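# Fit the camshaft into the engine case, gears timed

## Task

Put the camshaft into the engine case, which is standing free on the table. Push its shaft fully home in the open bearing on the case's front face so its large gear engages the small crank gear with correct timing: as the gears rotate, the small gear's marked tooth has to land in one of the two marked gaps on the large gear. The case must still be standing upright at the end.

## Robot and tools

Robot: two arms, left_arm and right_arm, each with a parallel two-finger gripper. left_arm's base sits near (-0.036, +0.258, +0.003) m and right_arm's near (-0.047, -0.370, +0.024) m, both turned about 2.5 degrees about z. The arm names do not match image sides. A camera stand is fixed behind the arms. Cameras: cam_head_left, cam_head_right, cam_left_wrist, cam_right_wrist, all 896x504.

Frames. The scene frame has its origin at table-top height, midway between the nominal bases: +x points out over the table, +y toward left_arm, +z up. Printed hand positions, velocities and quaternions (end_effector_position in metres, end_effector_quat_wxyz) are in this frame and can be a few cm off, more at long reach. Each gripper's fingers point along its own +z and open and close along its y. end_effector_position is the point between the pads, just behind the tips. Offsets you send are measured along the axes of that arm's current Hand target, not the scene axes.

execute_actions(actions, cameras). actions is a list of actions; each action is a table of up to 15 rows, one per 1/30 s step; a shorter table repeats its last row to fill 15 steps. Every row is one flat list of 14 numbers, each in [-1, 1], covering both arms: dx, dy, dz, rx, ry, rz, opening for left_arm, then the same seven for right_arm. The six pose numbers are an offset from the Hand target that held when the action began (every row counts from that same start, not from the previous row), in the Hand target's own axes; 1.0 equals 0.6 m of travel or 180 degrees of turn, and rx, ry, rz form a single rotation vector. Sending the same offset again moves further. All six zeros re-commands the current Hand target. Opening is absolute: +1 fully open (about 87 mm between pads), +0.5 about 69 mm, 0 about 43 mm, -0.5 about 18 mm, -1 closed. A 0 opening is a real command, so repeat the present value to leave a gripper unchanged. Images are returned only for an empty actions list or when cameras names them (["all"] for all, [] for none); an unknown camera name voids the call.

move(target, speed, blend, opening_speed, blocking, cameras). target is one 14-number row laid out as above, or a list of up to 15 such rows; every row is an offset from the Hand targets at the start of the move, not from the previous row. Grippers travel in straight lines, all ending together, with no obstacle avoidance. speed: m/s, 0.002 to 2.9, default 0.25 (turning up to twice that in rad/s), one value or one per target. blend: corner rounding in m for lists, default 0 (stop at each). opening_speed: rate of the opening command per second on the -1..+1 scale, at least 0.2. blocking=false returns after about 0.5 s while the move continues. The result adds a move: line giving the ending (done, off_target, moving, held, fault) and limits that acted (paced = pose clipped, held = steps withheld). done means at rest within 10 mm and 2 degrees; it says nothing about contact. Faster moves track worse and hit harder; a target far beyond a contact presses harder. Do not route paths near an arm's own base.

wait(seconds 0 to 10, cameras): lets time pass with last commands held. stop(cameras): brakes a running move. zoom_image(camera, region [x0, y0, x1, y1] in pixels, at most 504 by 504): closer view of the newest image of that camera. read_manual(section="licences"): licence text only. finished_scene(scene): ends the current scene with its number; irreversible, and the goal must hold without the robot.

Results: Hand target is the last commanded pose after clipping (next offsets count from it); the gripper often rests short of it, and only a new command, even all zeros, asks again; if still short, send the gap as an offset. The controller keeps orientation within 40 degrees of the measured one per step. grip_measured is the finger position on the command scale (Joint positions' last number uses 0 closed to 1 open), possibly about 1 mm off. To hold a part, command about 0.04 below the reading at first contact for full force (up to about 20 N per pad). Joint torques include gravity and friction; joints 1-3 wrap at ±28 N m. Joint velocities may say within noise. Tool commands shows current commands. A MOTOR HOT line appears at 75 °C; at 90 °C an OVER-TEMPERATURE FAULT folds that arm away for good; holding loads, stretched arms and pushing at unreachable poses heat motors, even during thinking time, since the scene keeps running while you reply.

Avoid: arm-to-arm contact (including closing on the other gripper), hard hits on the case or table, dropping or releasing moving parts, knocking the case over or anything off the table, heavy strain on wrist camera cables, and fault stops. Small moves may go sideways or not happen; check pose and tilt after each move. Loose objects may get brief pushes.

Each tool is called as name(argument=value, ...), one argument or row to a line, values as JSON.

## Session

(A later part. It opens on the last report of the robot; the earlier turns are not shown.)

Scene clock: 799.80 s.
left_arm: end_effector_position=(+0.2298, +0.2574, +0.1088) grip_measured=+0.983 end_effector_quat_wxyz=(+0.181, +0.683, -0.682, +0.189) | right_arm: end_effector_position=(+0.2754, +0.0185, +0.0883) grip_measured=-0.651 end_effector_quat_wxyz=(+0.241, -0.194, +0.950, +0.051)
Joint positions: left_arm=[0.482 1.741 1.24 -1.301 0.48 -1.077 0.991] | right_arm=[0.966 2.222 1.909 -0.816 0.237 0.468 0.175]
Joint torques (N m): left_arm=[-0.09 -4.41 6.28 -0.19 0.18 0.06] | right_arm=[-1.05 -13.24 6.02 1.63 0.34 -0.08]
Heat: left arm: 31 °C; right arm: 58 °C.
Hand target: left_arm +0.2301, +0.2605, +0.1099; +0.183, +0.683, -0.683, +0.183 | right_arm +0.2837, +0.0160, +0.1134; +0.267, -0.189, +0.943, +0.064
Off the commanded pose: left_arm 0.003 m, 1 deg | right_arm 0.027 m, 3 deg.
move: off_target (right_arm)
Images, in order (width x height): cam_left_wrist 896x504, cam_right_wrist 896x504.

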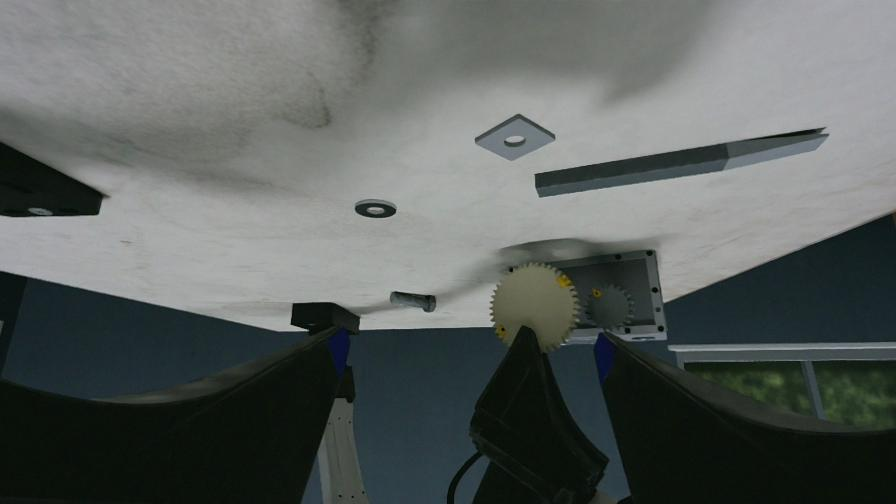

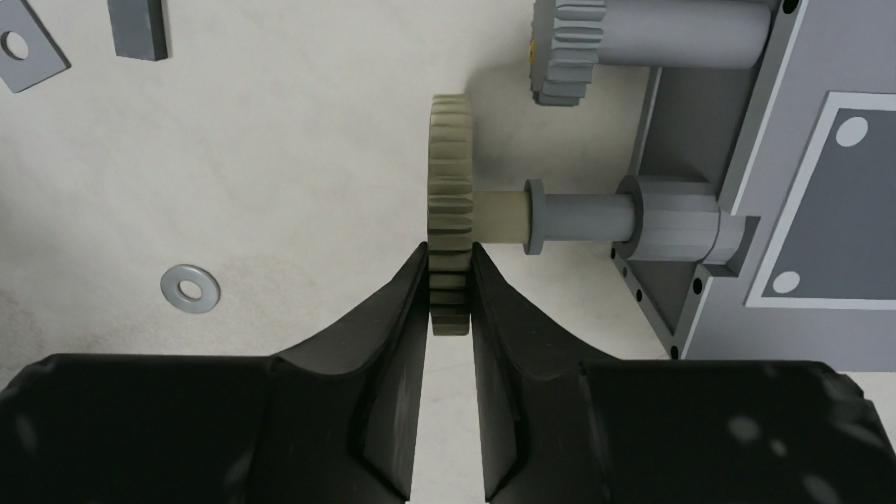

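move(
  target=[
    [0,0,0,0,0,0,1,0,-0.017,0,0,0,0,-0.75],
  ],
  speed=0.05,
  cameras=["cam_right_wrist","cam_left_wrist"],
)

zoom_image(
  camera="cam_right_wrist",
  region=[580, 120, 780, 300],
)

zoom_image(
  camera="cam_left_wrist",
  region=[430, 220, 680, 360],
)

Scene clock: 806.90 s.
left_arm: end_effector_position=(+0.2298, +0.2574, +0.1088) grip_measured=+0.983 end_effector_quat_wxyz=(+0.181, +0.683, -0.682, +0.189) | right_arm: end_effector_position=(+0.2753, +0.0174, +0.0901) grip_measured=-0.651 end_effector_quat_wxyz=(+0.240, -0.194, +0.949, +0.065)
Joint positions: left_arm=[0.482 1.741 1.24 -1.301 0.48 -1.077 0.991] | right_arm=[0.956 2.199 1.875 -0.786 0.21 0.461 0.175]
Joint torques (N m): left_arm=[-0.1 -4.44 6.3 -0.19 0.18 0.05] | right_arm=[-1.78 -12.96 5.86 1.55 0.48 -0.18]
Heat: left arm: 32 °C; right arm: 60 °C.
Hand target: left_arm +0.2301, +0.2605, +0.1099; +0.183, +0.683, -0.683, +0.183 | right_arm +0.2876, +0.0067, +0.1133; +0.267, -0.189, +0.943, +0.064
Off the commanded pose: left_arm 0.003 m, 1 deg | right_arm 0.028 m, 3 deg.
move: off_target (right_arm)
Images, in order (width x height): cam_left_wrist 896x504, cam_right_wrist 896x504.

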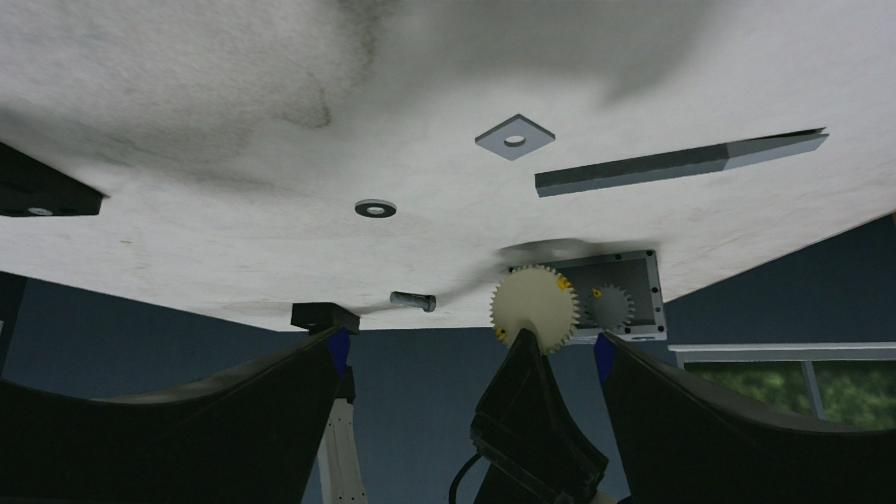

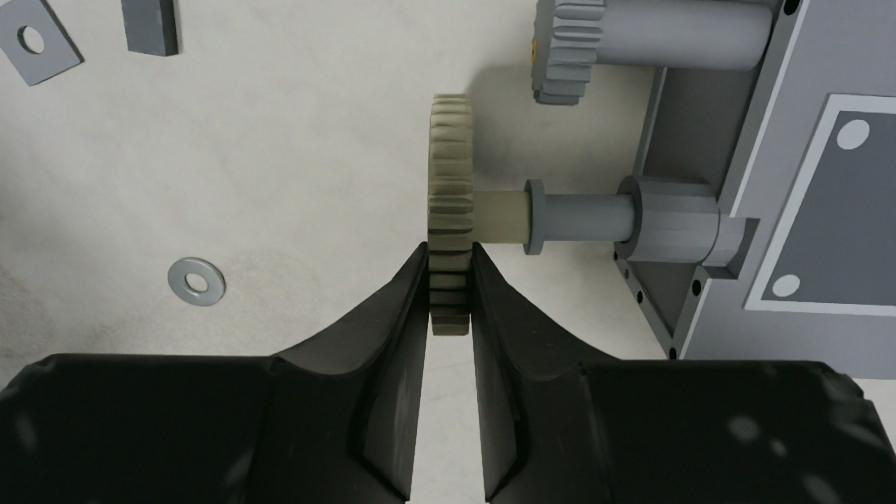

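Scaled by 2.520 from the camera's 896x504 image, which has a finer 1280x720 frame.

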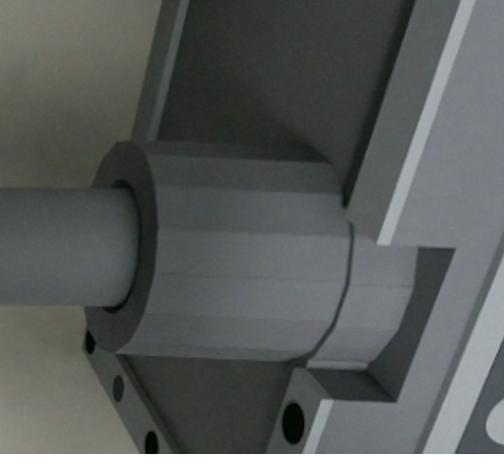

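Scaled by 2.016 from the camera's 896x504 image, which has a finer 1280x720 frame.

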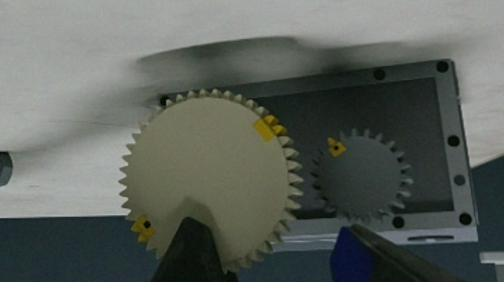

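zoom_image(
  camera="cam_right_wrist",
  region=[600, 160, 680, 260],
)

Scaled by 5.040 from the camera's 896x504 image, which has a finer 1280x720 frame.

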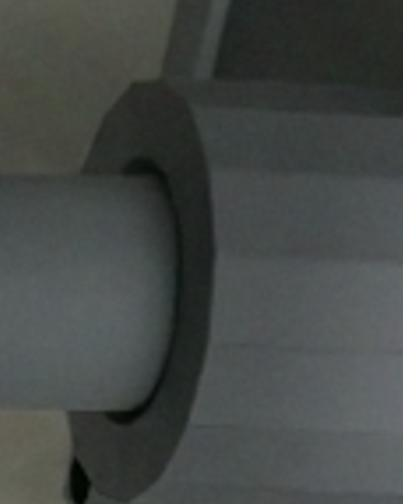

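move(
  target=[
    [0,0,0,0,0,0,1,-0.002,0.012,-0.004,0.005,0,-0.003,-0.75],
  ],
  speed=0.05,
  cameras=["cam_right_wrist"],
)

zoom_image(
  camera="cam_right_wrist",
  region=[600, 160, 680, 260],
)

Scene clock: 831.40 s.
left_arm: end_effector_position=(+0.2298, +0.2574, +0.1088) grip_measured=+0.983 end_effector_quat_wxyz=(+0.181, +0.683, -0.682, +0.189) | right_arm: end_effector_position=(+0.2753, +0.0173, +0.0901) grip_measured=-0.651 end_effector_quat_wxyz=(+0.240, -0.194, +0.949, +0.065)
Joint positions: left_arm=[0.482 1.741 1.24 -1.301 0.48 -1.077 0.991] | right_arm=[0.956 2.199 1.875 -0.787 0.21 0.461 0.175]
Joint torques (N m): left_arm=[-0.12 -4.42 6.27 -0.19 0.19 0.06] | right_arm=[-0.28 -11.52 10 1.18 0.67 -0.07]
Heat: left arm: 32 °C; right arm: 60 °C.
Hand target: left_arm +0.2301, +0.2605, +0.1099; +0.183, +0.683, -0.683, +0.183 | right_arm +0.2846, +0.0132, +0.1161; +0.269, -0.192, +0.942, +0.055
Off the commanded pose: left_arm 0.003 m, 1 deg | right_arm 0.028 m, 4 deg.
move: off_target (right_arm)
Images, in order (width x height): cam_right_wrist 896x504.

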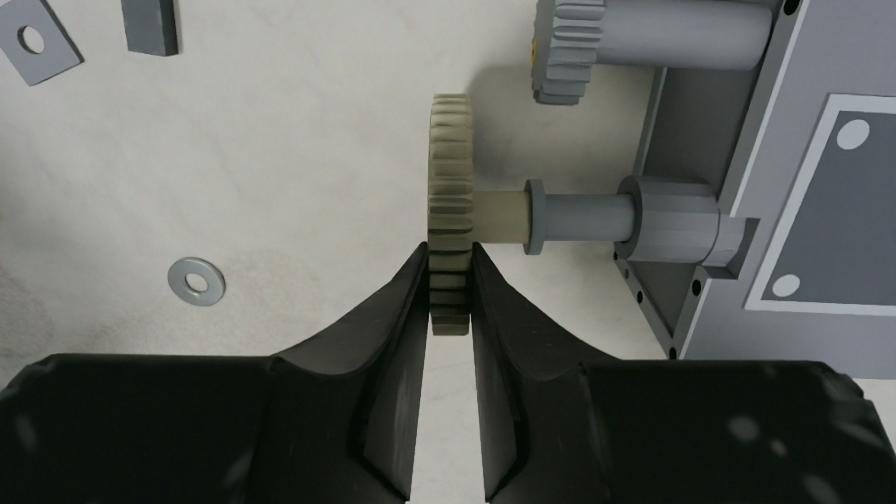

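Scaled by 5.040 from the camera's 896x504 image, which has a finer 1280x720 frame.

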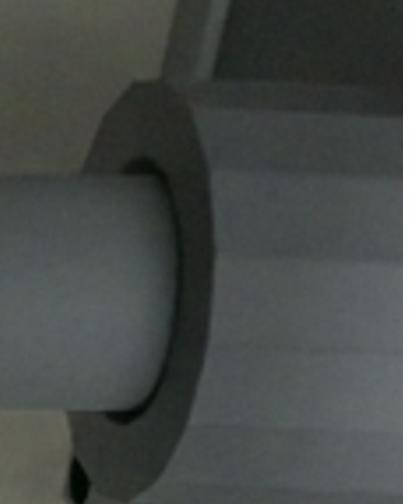

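move(
  target=[
    [0,0,0,0,0,0,1,-0.003,-0.012,-0.007,0.004,0,-0.002,-0.75],
  ],
  speed=0.05,
  cameras=["cam_right_wrist"],
)

zoom_image(
  camera="cam_right_wrist",
  region=[600, 160, 680, 260],
)

Scene clock: 838.50 s.
left_arm: end_effector_position=(+0.2298, +0.2574, +0.1088) grip_measured=+0.983 end_effector_quat_wxyz=(+0.181, +0.683, -0.682, +0.189) | right_arm: end_effector_position=(+0.2753, +0.0171, +0.0900) grip_measured=-0.651 end_effector_quat_wxyz=(+0.240, -0.194, +0.949, +0.064)
Joint positions: left_arm=[0.482 1.741 1.24 -1.301 0.48 -1.077 0.991] | right_arm=[0.956 2.199 1.875 -0.787 0.211 0.461 0.175]
Joint torques (N m): left_arm=[-0.09 -4.42 6.31 -0.19 0.18 0.05] | right_arm=[-0.77 -12.37 9.78 1.06 0.77 -0.19]
Heat: left arm: 32 °C; right arm: 59 °C.
Hand target: left_arm +0.2301, +0.2605, +0.1099; +0.183, +0.683, -0.683, +0.183 | right_arm +0.2868, +0.0063, +0.1206; +0.270, -0.193, +0.942, +0.049
Off the commanded pose: left_arm 0.003 m, 1 deg | right_arm 0.034 m, 4 deg.
move: off_target (right_arm)
Images, in order (width x height): cam_right_wrist 896x504.

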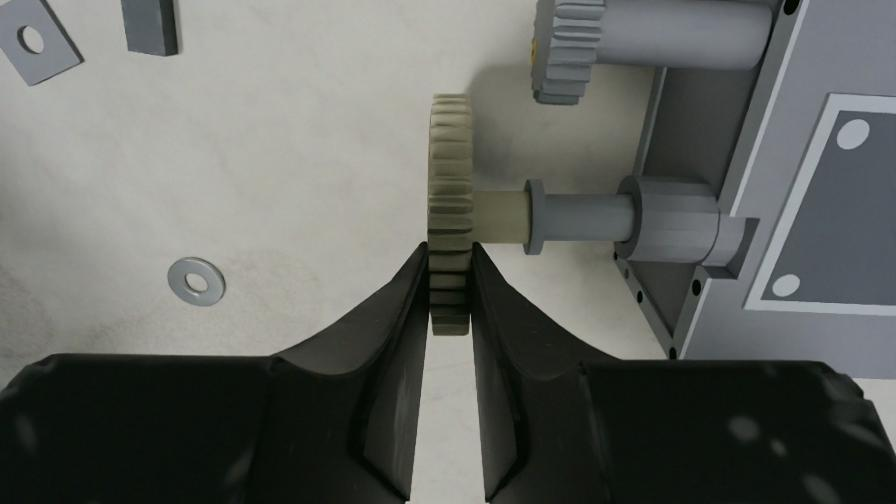

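Scaled by 5.040 from the camera's 896x504 image, which has a finer 1280x720 frame.

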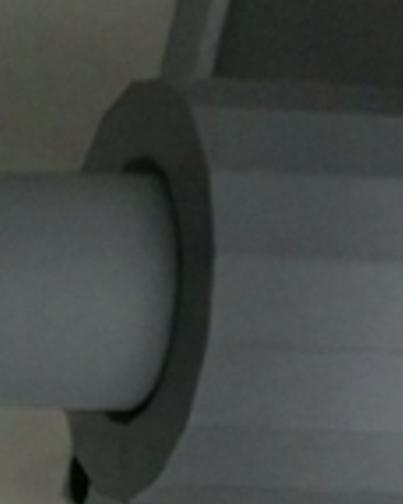

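move(
  target=[
    [0,0,0,0,0,0,1,0.004,-0.01,0.009,0,0,0,-0.8],
    [0,0,0,0,0,0,1,-0.004,-0.015,-0.009,0,0,0,-0.8],
    [0,0,0,0,0,0,1,0.004,-0.02,0.009,0,0,0,-0.8],
    [0,0,0,0,0,0,1,0,-0.02,0,0,0,0,-0.8],
  ],
  speed=0.06,
  blend=[0.002,0.002,0.002,0],
  cameras=["cam_right_wrist","cam_left_wrist"],
)

zoom_image(
  camera="cam_right_wrist",
  region=[580, 120, 780, 300],
)

zoom_image(
  camera="cam_left_wrist",
  region=[430, 220, 680, 360],
)

Scene clock: 847.50 s.
left_arm: end_effector_position=(+0.2298, +0.2574, +0.1088) grip_measured=+0.983 end_effector_quat_wxyz=(+0.181, +0.683, -0.682, +0.189) | right_arm: end_effector_position=(+0.2747, +0.0154, +0.0907) grip_measured=-0.651 end_effector_quat_wxyz=(+0.237, -0.200, +0.949, +0.065)
Joint positions: left_arm=[0.482 1.741 1.24 -1.301 0.48 -1.077 0.991] | right_arm=[0.953 2.195 1.873 -0.792 0.202 0.449 0.175]
Joint torques (N m): left_arm=[-0.08 -4.44 6.27 -0.19 0.19 0.05] | right_arm=[-2.32 -13.78 6.67 1.25 0.75 -0.3]
Heat: left arm: 32 °C; right arm: 60 °C.
Hand target: left_arm +0.2301, +0.2605, +0.1099; +0.183, +0.683, -0.683, +0.183 | right_arm +0.2915, -0.0048, +0.1208; +0.270, -0.193, +0.942, +0.049
Off the commanded pose: left_arm 0.003 m, 1 deg | right_arm 0.040 m, 4 deg.
move: off_target (right_arm); blend cut to 0 m at target 1
Images, in order (width x height): cam_left_wrist 896x504, cam_right_wrist 896x504.

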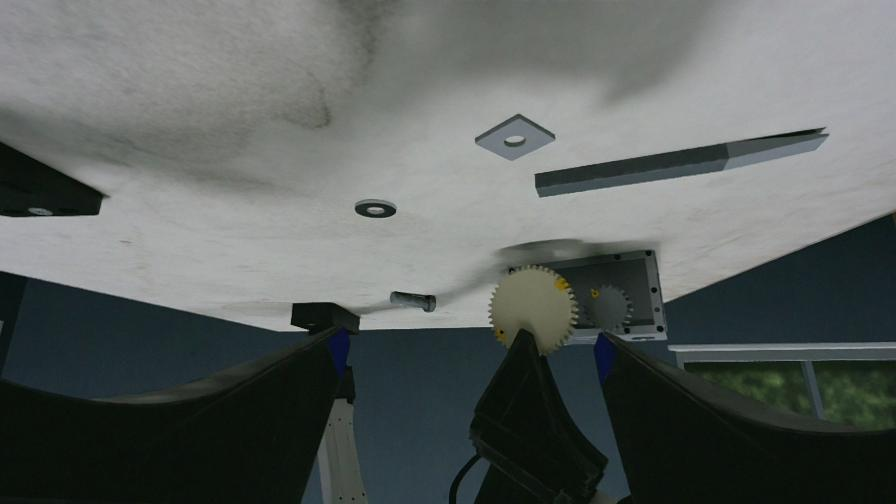

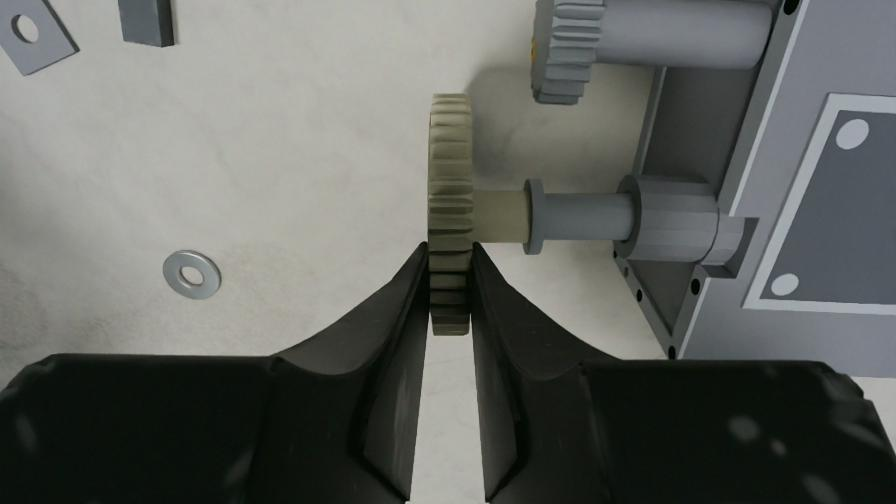

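Scaled by 2.520 from the camera's 896x504 image, which has a finer 1280x720 frame.

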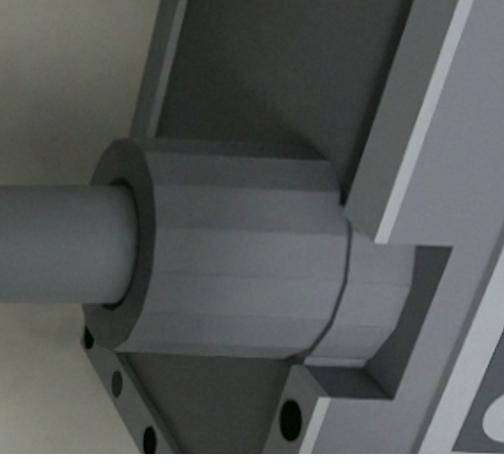

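Scaled by 2.016 from the camera's 896x504 image, which has a finer 1280x720 frame.

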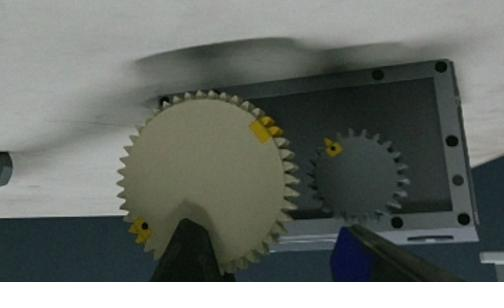

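move(
  target=[
    [0,0,0,0,0,0,1,0.001,0.025,0.002,0.017,0,-0.010,-0.8],
    [0,0,0,0,0,0,1,0.001,0.004,0.002,0.017,0,-0.010,-0.8],
  ],
  speed=0.06,
  cameras=["cam_right_wrist","cam_left_wrist"],
)

zoom_image(
  camera="cam_right_wrist",
  region=[580, 120, 780, 300],
)

zoom_image(
  camera="cam_left_wrist",
  region=[430, 220, 680, 360],
)

Scene clock: 863.47 s.
left_arm: end_effector_position=(+0.2298, +0.2574, +0.1088) grip_measured=+0.983 end_effector_quat_wxyz=(+0.181, +0.683, -0.682, +0.189) | right_arm: end_effector_position=(+0.2721, +0.0114, +0.0903) grip_measured=-0.642 end_effector_quat_wxyz=(+0.237, -0.207, +0.949, +0.038)
Joint positions: left_arm=[0.482 1.741 1.24 -1.301 0.48 -1.077 0.991] | right_arm=[0.968 2.212 1.905 -0.843 0.247 0.444 0.179]
Joint torques (N m): left_arm=[-0.08 -4.4 6.28 -0.19 0.18 0.05] | right_arm=[-1.61 -12.59 8.46 1.23 0.9 -0.29]
Heat: left arm: 32 °C; right arm: 66 °C.
Hand target: left_arm +0.2301, +0.2605, +0.1099; +0.183, +0.683, -0.683, +0.183 | right_arm +0.2907, -0.0024, +0.1193; +0.276, -0.200, +0.940, +0.019
Off the commanded pose: left_arm 0.003 m, 1 deg | right_arm 0.037 m, 5 deg.
move: off_target (right_arm)
Images, in order (width x height): cam_left_wrist 896x504, cam_right_wrist 896x504.

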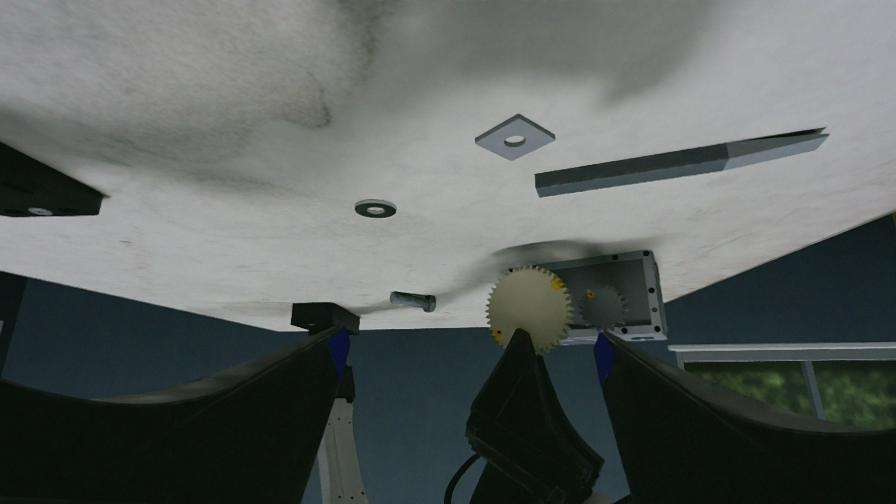

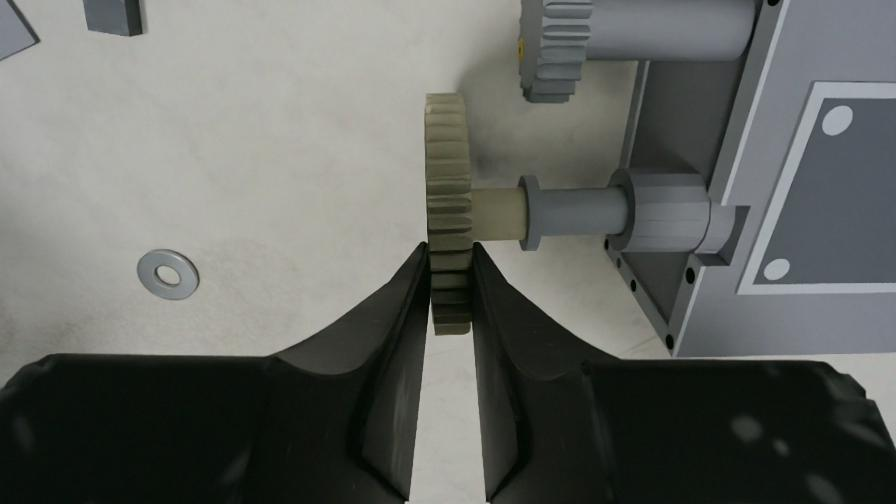

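Scaled by 2.520 from the camera's 896x504 image, which has a finer 1280x720 frame.

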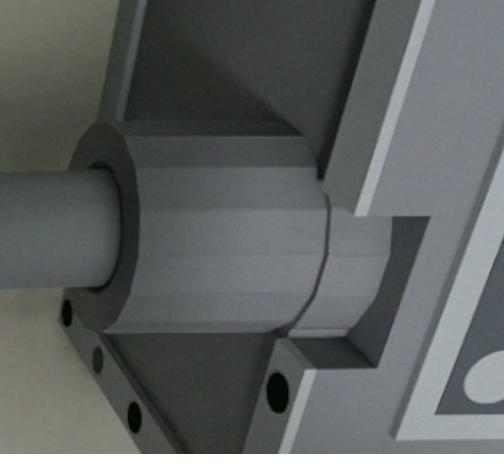

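Scaled by 2.016 from the camera's 896x504 image, which has a finer 1280x720 frame.

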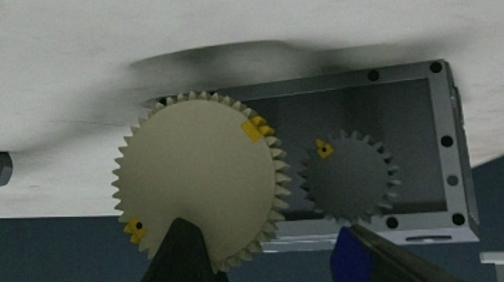

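move(
  target=[
    [0,0,0,0,0,0,1,0,0.02,0,-0.0056,0,-0.0096,-0.85],
    [0,0,0,0,0,0,1,0,-0.005,0,-0.0056,0,-0.0096,-0.85],
  ],
  speed=0.06,
  cameras=["cam_right_wrist","cam_left_wrist"],
)

zoom_image(
  camera="cam_right_wrist",
  region=[580, 120, 780, 300],
)

zoom_image(
  camera="cam_left_wrist",
  region=[430, 220, 680, 360],
)

Scene clock: 888.03 s.
left_arm: end_effector_position=(+0.2298, +0.2574, +0.1088) grip_measured=+0.983 end_effector_quat_wxyz=(+0.181, +0.683, -0.682, +0.189) | right_arm: end_effector_position=(+0.2715, +0.0107, +0.0898) grip_measured=-0.642 end_effector_quat_wxyz=(+0.232, -0.219, +0.947, +0.040)
Joint positions: left_arm=[0.482 1.741 1.24 -1.301 0.48 -1.077 0.991] | right_arm=[0.965 2.212 1.905 -0.845 0.232 0.418 0.179]
Joint torques (N m): left_arm=[-0.06 -4.42 6.27 -0.19 0.18 0.06] | right_arm=[-2.06 -13.27 7.02 1.38 0.85 -0.4]
Heat: left arm: 32 °C; right arm: 68 °C.
Hand target: left_arm +0.2301, +0.2605, +0.1099; +0.183, +0.683, -0.683, +0.183 | right_arm +0.2918, -0.0053, +0.1195; +0.274, -0.217, +0.937, +0.023
Off the commanded pose: left_arm 0.003 m, 1 deg | right_arm 0.039 m, 5 deg.
move: off_target (right_arm)
Images, in order (width x height): cam_left_wrist 896x504, cam_right_wrist 896x504.

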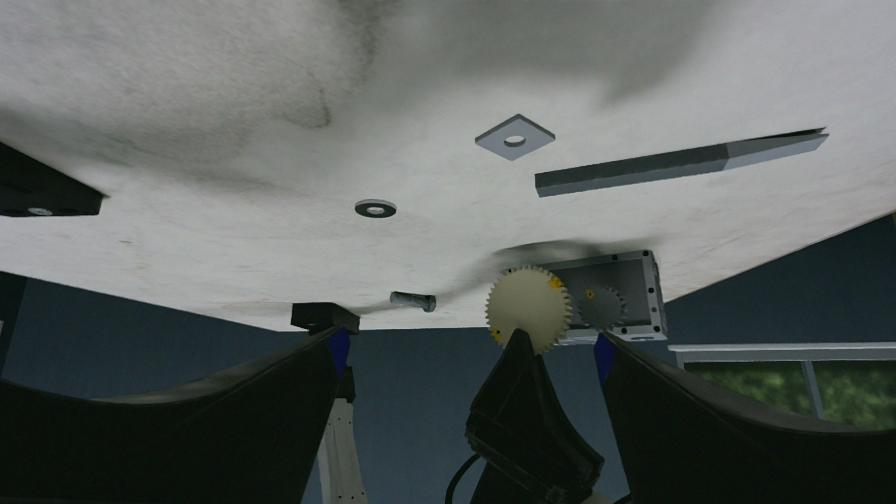

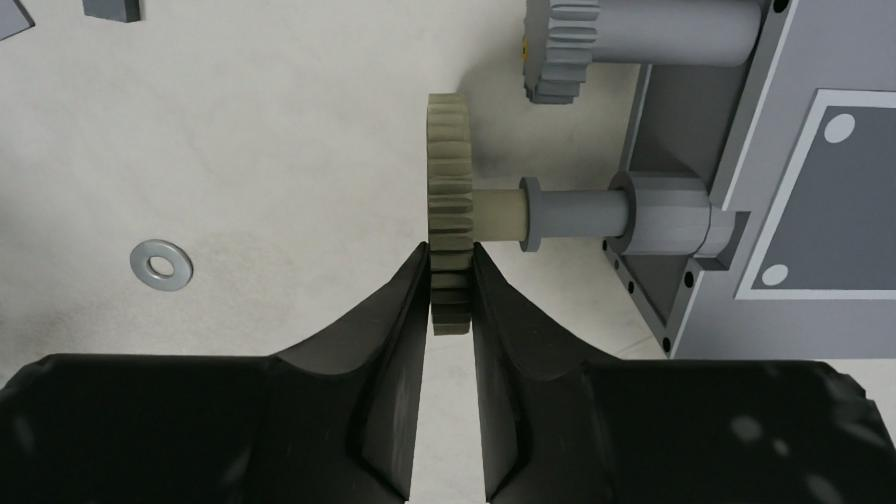

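Scaled by 2.520 from the camera's 896x504 image, which has a finer 1280x720 frame.

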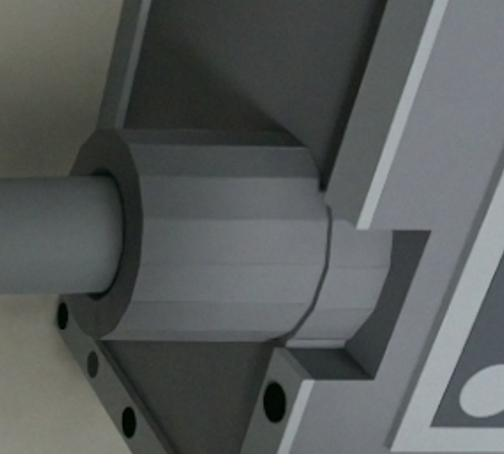

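Scaled by 2.016 from the camera's 896x504 image, which has a finer 1280x720 frame.

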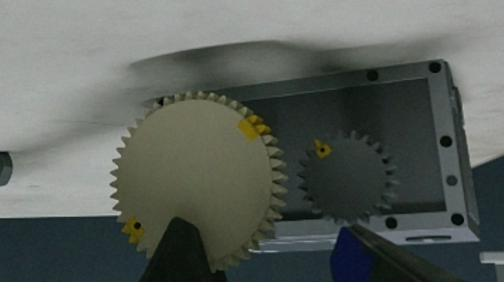

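move(
  target=[
    [0,0,0,0,0,0,1,0,0.028,0,-0.0088,0,0.018,-0.85],
    [0,0,0,0,0,0,1,0,0.012,0,-0.0088,0,0.018,-0.85],
  ],
  speed=0.06,
  cameras=["cam_right_wrist"],
)

zoom_image(
  camera="cam_right_wrist",
  region=[580, 120, 780, 300],
)

Scene clock: 922.23 s.
left_arm: end_effector_position=(+0.2298, +0.2574, +0.1088) grip_measured=+0.983 end_effector_quat_wxyz=(+0.181, +0.683, -0.682, +0.189) | right_arm: end_effector_position=(+0.2725, +0.0104, +0.0896) grip_measured=-0.646 end_effector_quat_wxyz=(+0.232, -0.208, +0.949, +0.043)
Joint positions: left_arm=[0.482 1.741 1.24 -1.301 0.48 -1.077 0.991] | right_arm=[0.96 2.21 1.901 -0.841 0.228 0.437 0.177]
Joint torques (N m): left_arm=[-0.09 -4.42 6.3 -0.19 0.19 0.06] | right_arm=[-1.68 -13.7 6.16 1.57 0.64 -0.04]
Heat: left arm: 32 °C; right arm: 72 °C.
Hand target: left_arm +0.2301, +0.2605, +0.1099; +0.183, +0.683, -0.683, +0.183 | right_arm +0.2888, +0.0012, +0.1191; +0.270, -0.194, +0.942, +0.044
Off the commanded pose: left_arm 0.003 m, 1 deg | right_arm 0.035 m, 5 deg.
move: off_target (right_arm)
Images, in order (width x height): cam_right_wrist 896x504.

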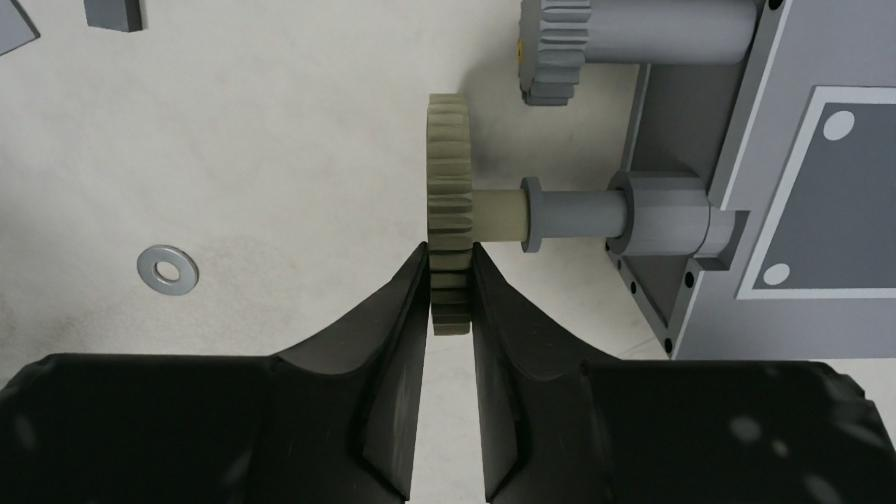

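Scaled by 2.520 from the camera's 896x504 image, which has a finer 1280x720 frame.

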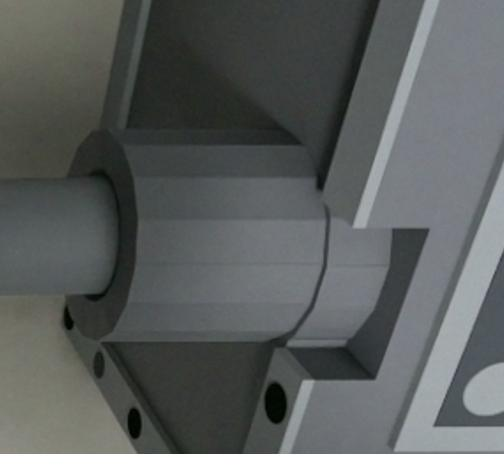

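move(
  target=[
    [0,0,0,0,0,0,1,-0.0072,-0.005,0.0042,0.0097,0,0.0167,-0.8],
    [0,0,0,0,0,0,1,-0.0072,-0.005,-0.0041,-0.0096,0,0.0168,-0.8],
    [0,0,0,0,0,0,1,0,-0.005,-0.0083,-0.0194,0,0,-0.8],
    [0,0,0,0,0,0,1,0.0072,-0.005,-0.0042,-0.0097,0,-0.0167,-0.8],
    [0,0,0,0,0,0,1,0.0072,-0.005,0.0041,0.0096,0,-0.0168,-0.8],
    [0,0,0,0,0,0,1,0,-0.005,0.0083,0.0194,0,0,-0.8],
    [0,0,0,0,0,0,1,0,-0.005,0,0,0,0,-0.8],
  ],
  speed=0.04,
  blend=[0.002,0.002,0.002,0.002,0.002,0.002,0],
  cameras=["cam_right_wrist","cam_left_wrist"],
)

zoom_image(
  camera="cam_right_wrist",
  region=[580, 120, 780, 300],
)

Scene clock: 959.73 s.
left_arm: end_effector_position=(+0.2298, +0.2574, +0.1088) grip_measured=+0.983 end_effector_quat_wxyz=(+0.181, +0.683, -0.682, +0.189) | right_arm: end_effector_position=(+0.2742, -0.0003, +0.0897) grip_measured=-0.642 end_effector_quat_wxyz=(+0.230, -0.205, +0.951, +0.036)
Joint positions: left_arm=[0.482 1.741 1.24 -1.301 0.48 -1.077 0.991] | right_arm=[0.946 2.19 1.87 -0.84 0.234 0.43 0.179]
Joint torques (N m): left_arm=[-0.1 -4.42 6.3 -0.19 0.18 0.06] | right_arm=[-1.09 -12.64 7.83 1.61 0.57 -0.04]
Heat: left arm: 32 °C; right arm: 70 °C.
Hand target: left_arm +0.2301, +0.2605, +0.1099; +0.183, +0.683, -0.683, +0.183 | right_arm +0.2900, -0.0016, +0.1191; +0.270, -0.194, +0.942, +0.044
Off the commanded pose: left_arm 0.003 m, 1 deg | right_arm 0.033 m, 5 deg.
move: off_target (right_arm); blend cut to 0 m at target 1
Images, in order (width x height): cam_left_wrist 896x504, cam_right_wrist 896x504.

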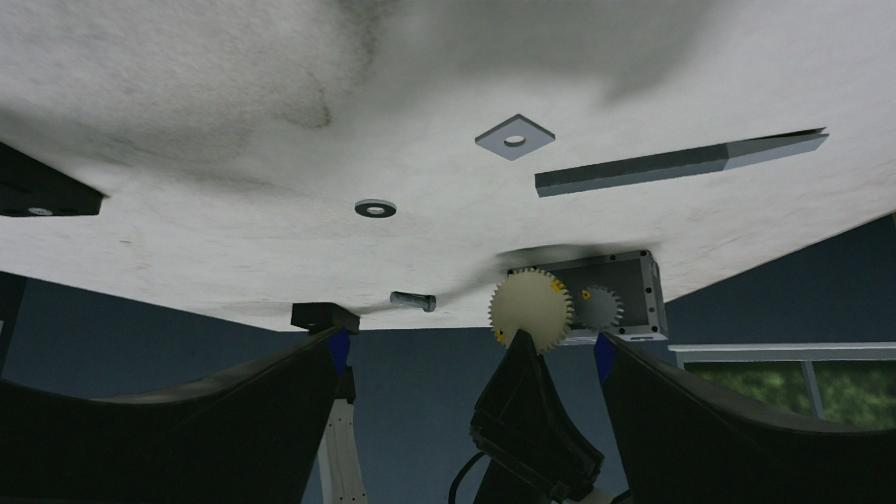

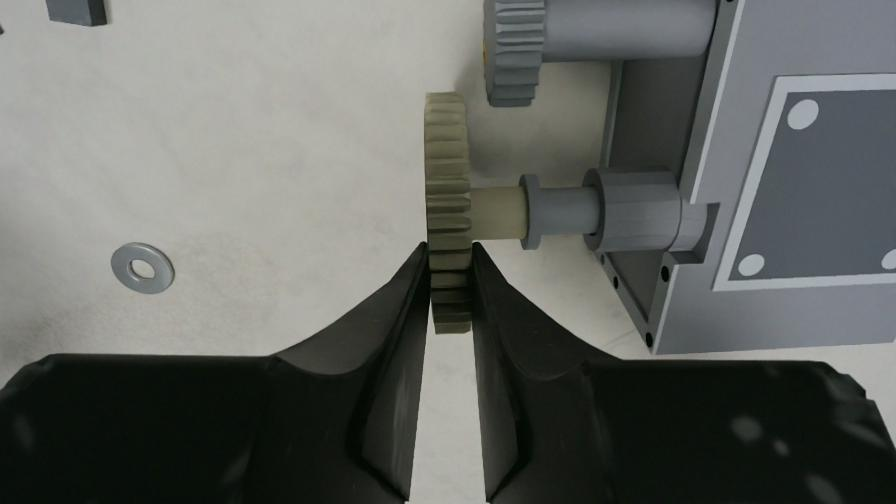

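Scaled by 2.520 from the camera's 896x504 image, which has a finer 1280x720 frame.

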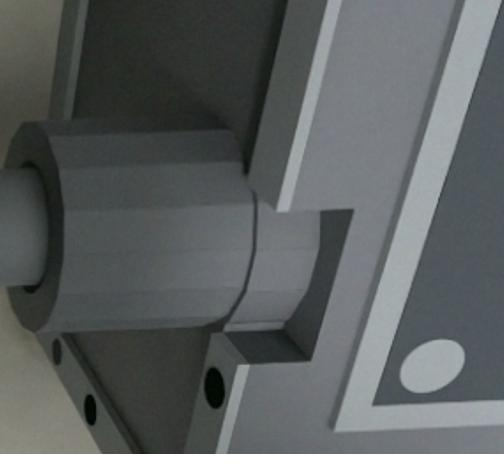

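zoom_image(
  camera="cam_left_wrist",
  region=[470, 255, 640, 355],
)

zoom_image(
  camera="cam_right_wrist",
  region=[400, 0, 600, 260],
)

Scaled by 2.965 from the camera's 896x504 image, which has a finer 1280x720 frame.

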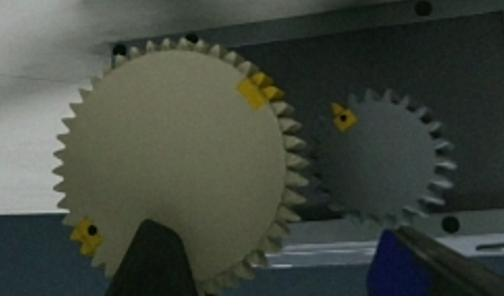

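Scaled by 1.938 from the camera's 896x504 image, which has a finer 1280x720 frame.

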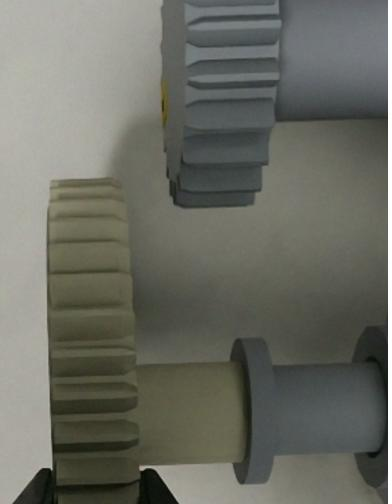

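move(
  target=[
    [0,0,0,0,0,0,1,0.003,0.006,0,0,-0.03,0,-0.8],
  ],
  speed=0.05,
  cameras=["cam_right_wrist","cam_left_wrist"],
)

zoom_image(
  camera="cam_left_wrist",
  region=[470, 255, 640, 355],
)

zoom_image(
  camera="cam_right_wrist",
  region=[400, 0, 600, 260],
)

Scene clock: 981.07 s.
left_arm: end_effector_position=(+0.2298, +0.2574, +0.1088) grip_measured=+0.983 end_effector_quat_wxyz=(+0.181, +0.683, -0.682, +0.189) | right_arm: end_effector_position=(+0.2731, -0.0009, +0.0891) grip_measured=-0.646 end_effector_quat_wxyz=(+0.263, -0.204, +0.942, +0.048)
Joint positions: left_arm=[0.482 1.741 1.24 -1.301 0.48 -1.077 0.991] | right_arm=[0.957 2.118 1.733 -0.705 0.258 0.426 0.177]
Joint torques (N m): left_arm=[-0.1 -4.45 6.28 -0.19 0.18 0.06] | right_arm=[0.08 -12.77 6.28 1.98 0.81 -0.03]
Heat: left arm: 33 °C; right arm: 71 °C.
Hand target: left_arm +0.2301, +0.2605, +0.1099; +0.183, +0.683, -0.683, +0.183 | right_arm +0.2871, +0.0012, +0.1179; +0.314, -0.192, +0.928, +0.053
Off the commanded pose: left_arm 0.003 m, 1 deg | right_arm 0.032 m, 6 deg.
move: off_target (right_arm)
Images, in order (width x height): cam_left_wrist 896x504, cam_right_wrist 896x504.

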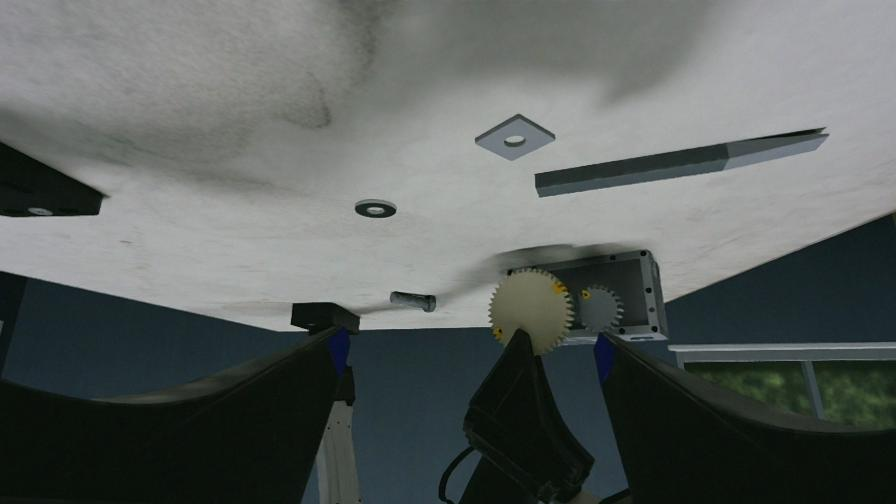

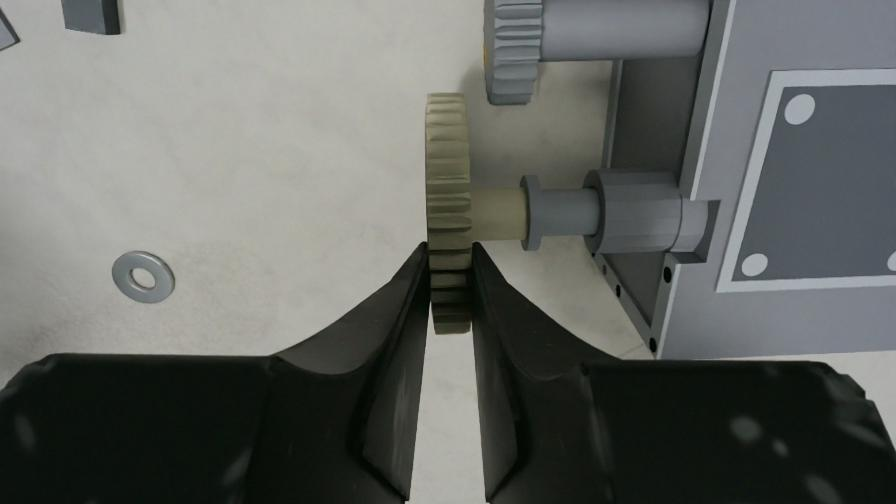

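Scaled by 2.965 from the camera's 896x504 image, which has a finer 1280x720 frame.

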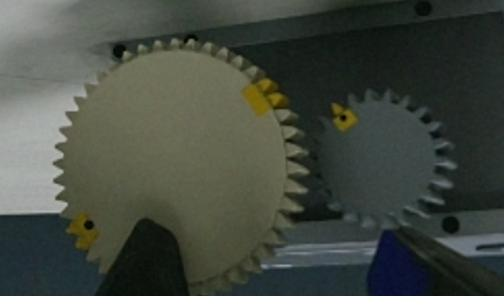

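Scaled by 1.938 from the camera's 896x504 image, which has a finer 1280x720 frame.

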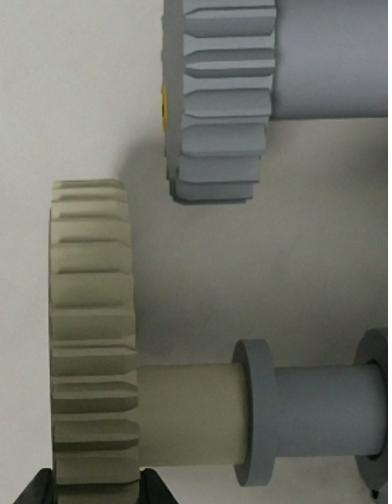

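move(
  target=[
    [0,0,0,0,0,0,1,-0.004,-0.012,0.002,0.006,0,0.01,-0.8],
    [0,0,0,0,0,0,1,-0.002,-0.016,-0.005,-0.01,0,0.004,-0.8],
    [0,0,0,0,0,0,1,0.003,-0.018,-0.002,-0.006,0,-0.008,-0.8],
    [0,0,0,0,0,0,1,0,-0.018,0,0,0,0,-0.8],
  ],
  speed=0.04,
  blend=[0.002,0.002,0.002,0],
  cameras=["cam_right_wrist","cam_left_wrist"],
)

zoom_image(
  camera="cam_left_wrist",
  region=[470, 255, 640, 355],
)

zoom_image(
  camera="cam_right_wrist",
  region=[400, 0, 600, 260],
)

Scene clock: 993.83 s.
left_arm: end_effector_position=(+0.2298, +0.2574, +0.1088) grip_measured=+0.983 end_effector_quat_wxyz=(+0.181, +0.683, -0.682, +0.189) | right_arm: end_effector_position=(+0.2744, -0.0051, +0.0893) grip_measured=-0.649 end_effector_quat_wxyz=(+0.270, -0.211, +0.938, +0.056)
Joint positions: left_arm=[0.482 1.741 1.24 -1.301 0.48 -1.077 0.991] | right_arm=[0.947 2.086 1.676 -0.654 0.247 0.399 0.176]
Joint torques (N m): left_arm=[-0.1 -4.45 6.27 -0.19 0.19 0.05] | right_arm=[-0.9 -12.04 8.02 1.72 0.79 0.05]
Heat: left arm: 33 °C; right arm: 68 °C.
Hand target: left_arm +0.2301, +0.2605, +0.1099; +0.183, +0.683, -0.683, +0.183 | right_arm +0.2913, -0.0088, +0.1183; +0.314, -0.192, +0.928, +0.053
Off the commanded pose: left_arm 0.003 m, 1 deg | right_arm 0.034 m, 6 deg.
move: off_target (right_arm)
Images, in order (width x height): cam_left_wrist 896x504, cam_right_wrist 896x504.

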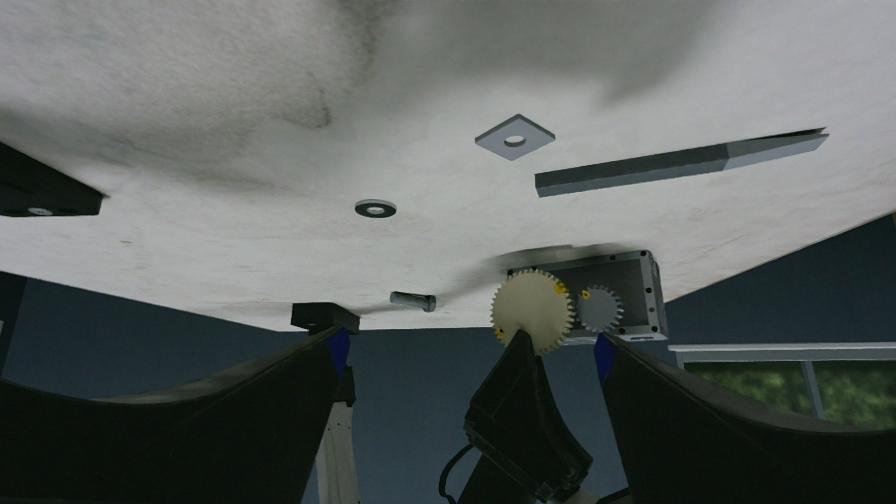

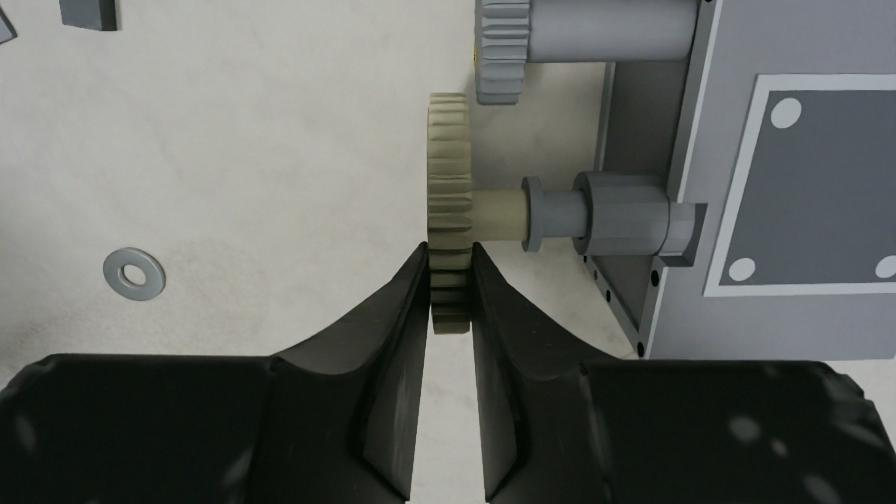

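Scaled by 2.965 from the camera's 896x504 image, which has a finer 1280x720 frame.

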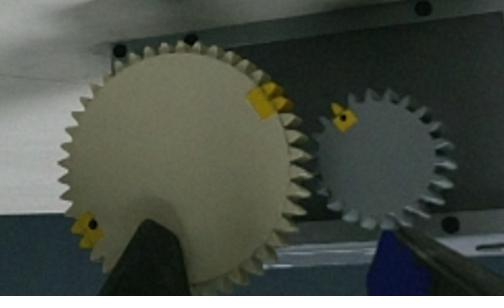

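Scaled by 1.938 from the camera's 896x504 image, which has a finer 1280x720 frame.

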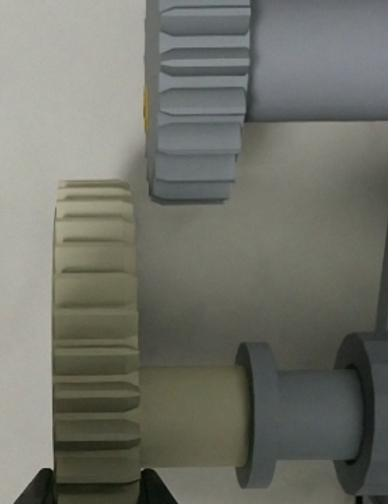

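zoom_image(
  camera="cam_left_wrist",
  region=[550, 275, 630, 335],
)

Scaled by 6.300 from the camera's 896x504 image, which has a finer 1280x720 frame.

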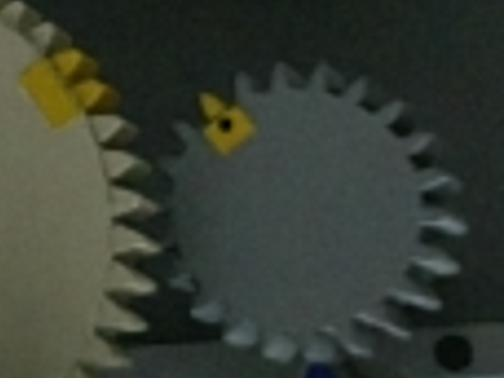

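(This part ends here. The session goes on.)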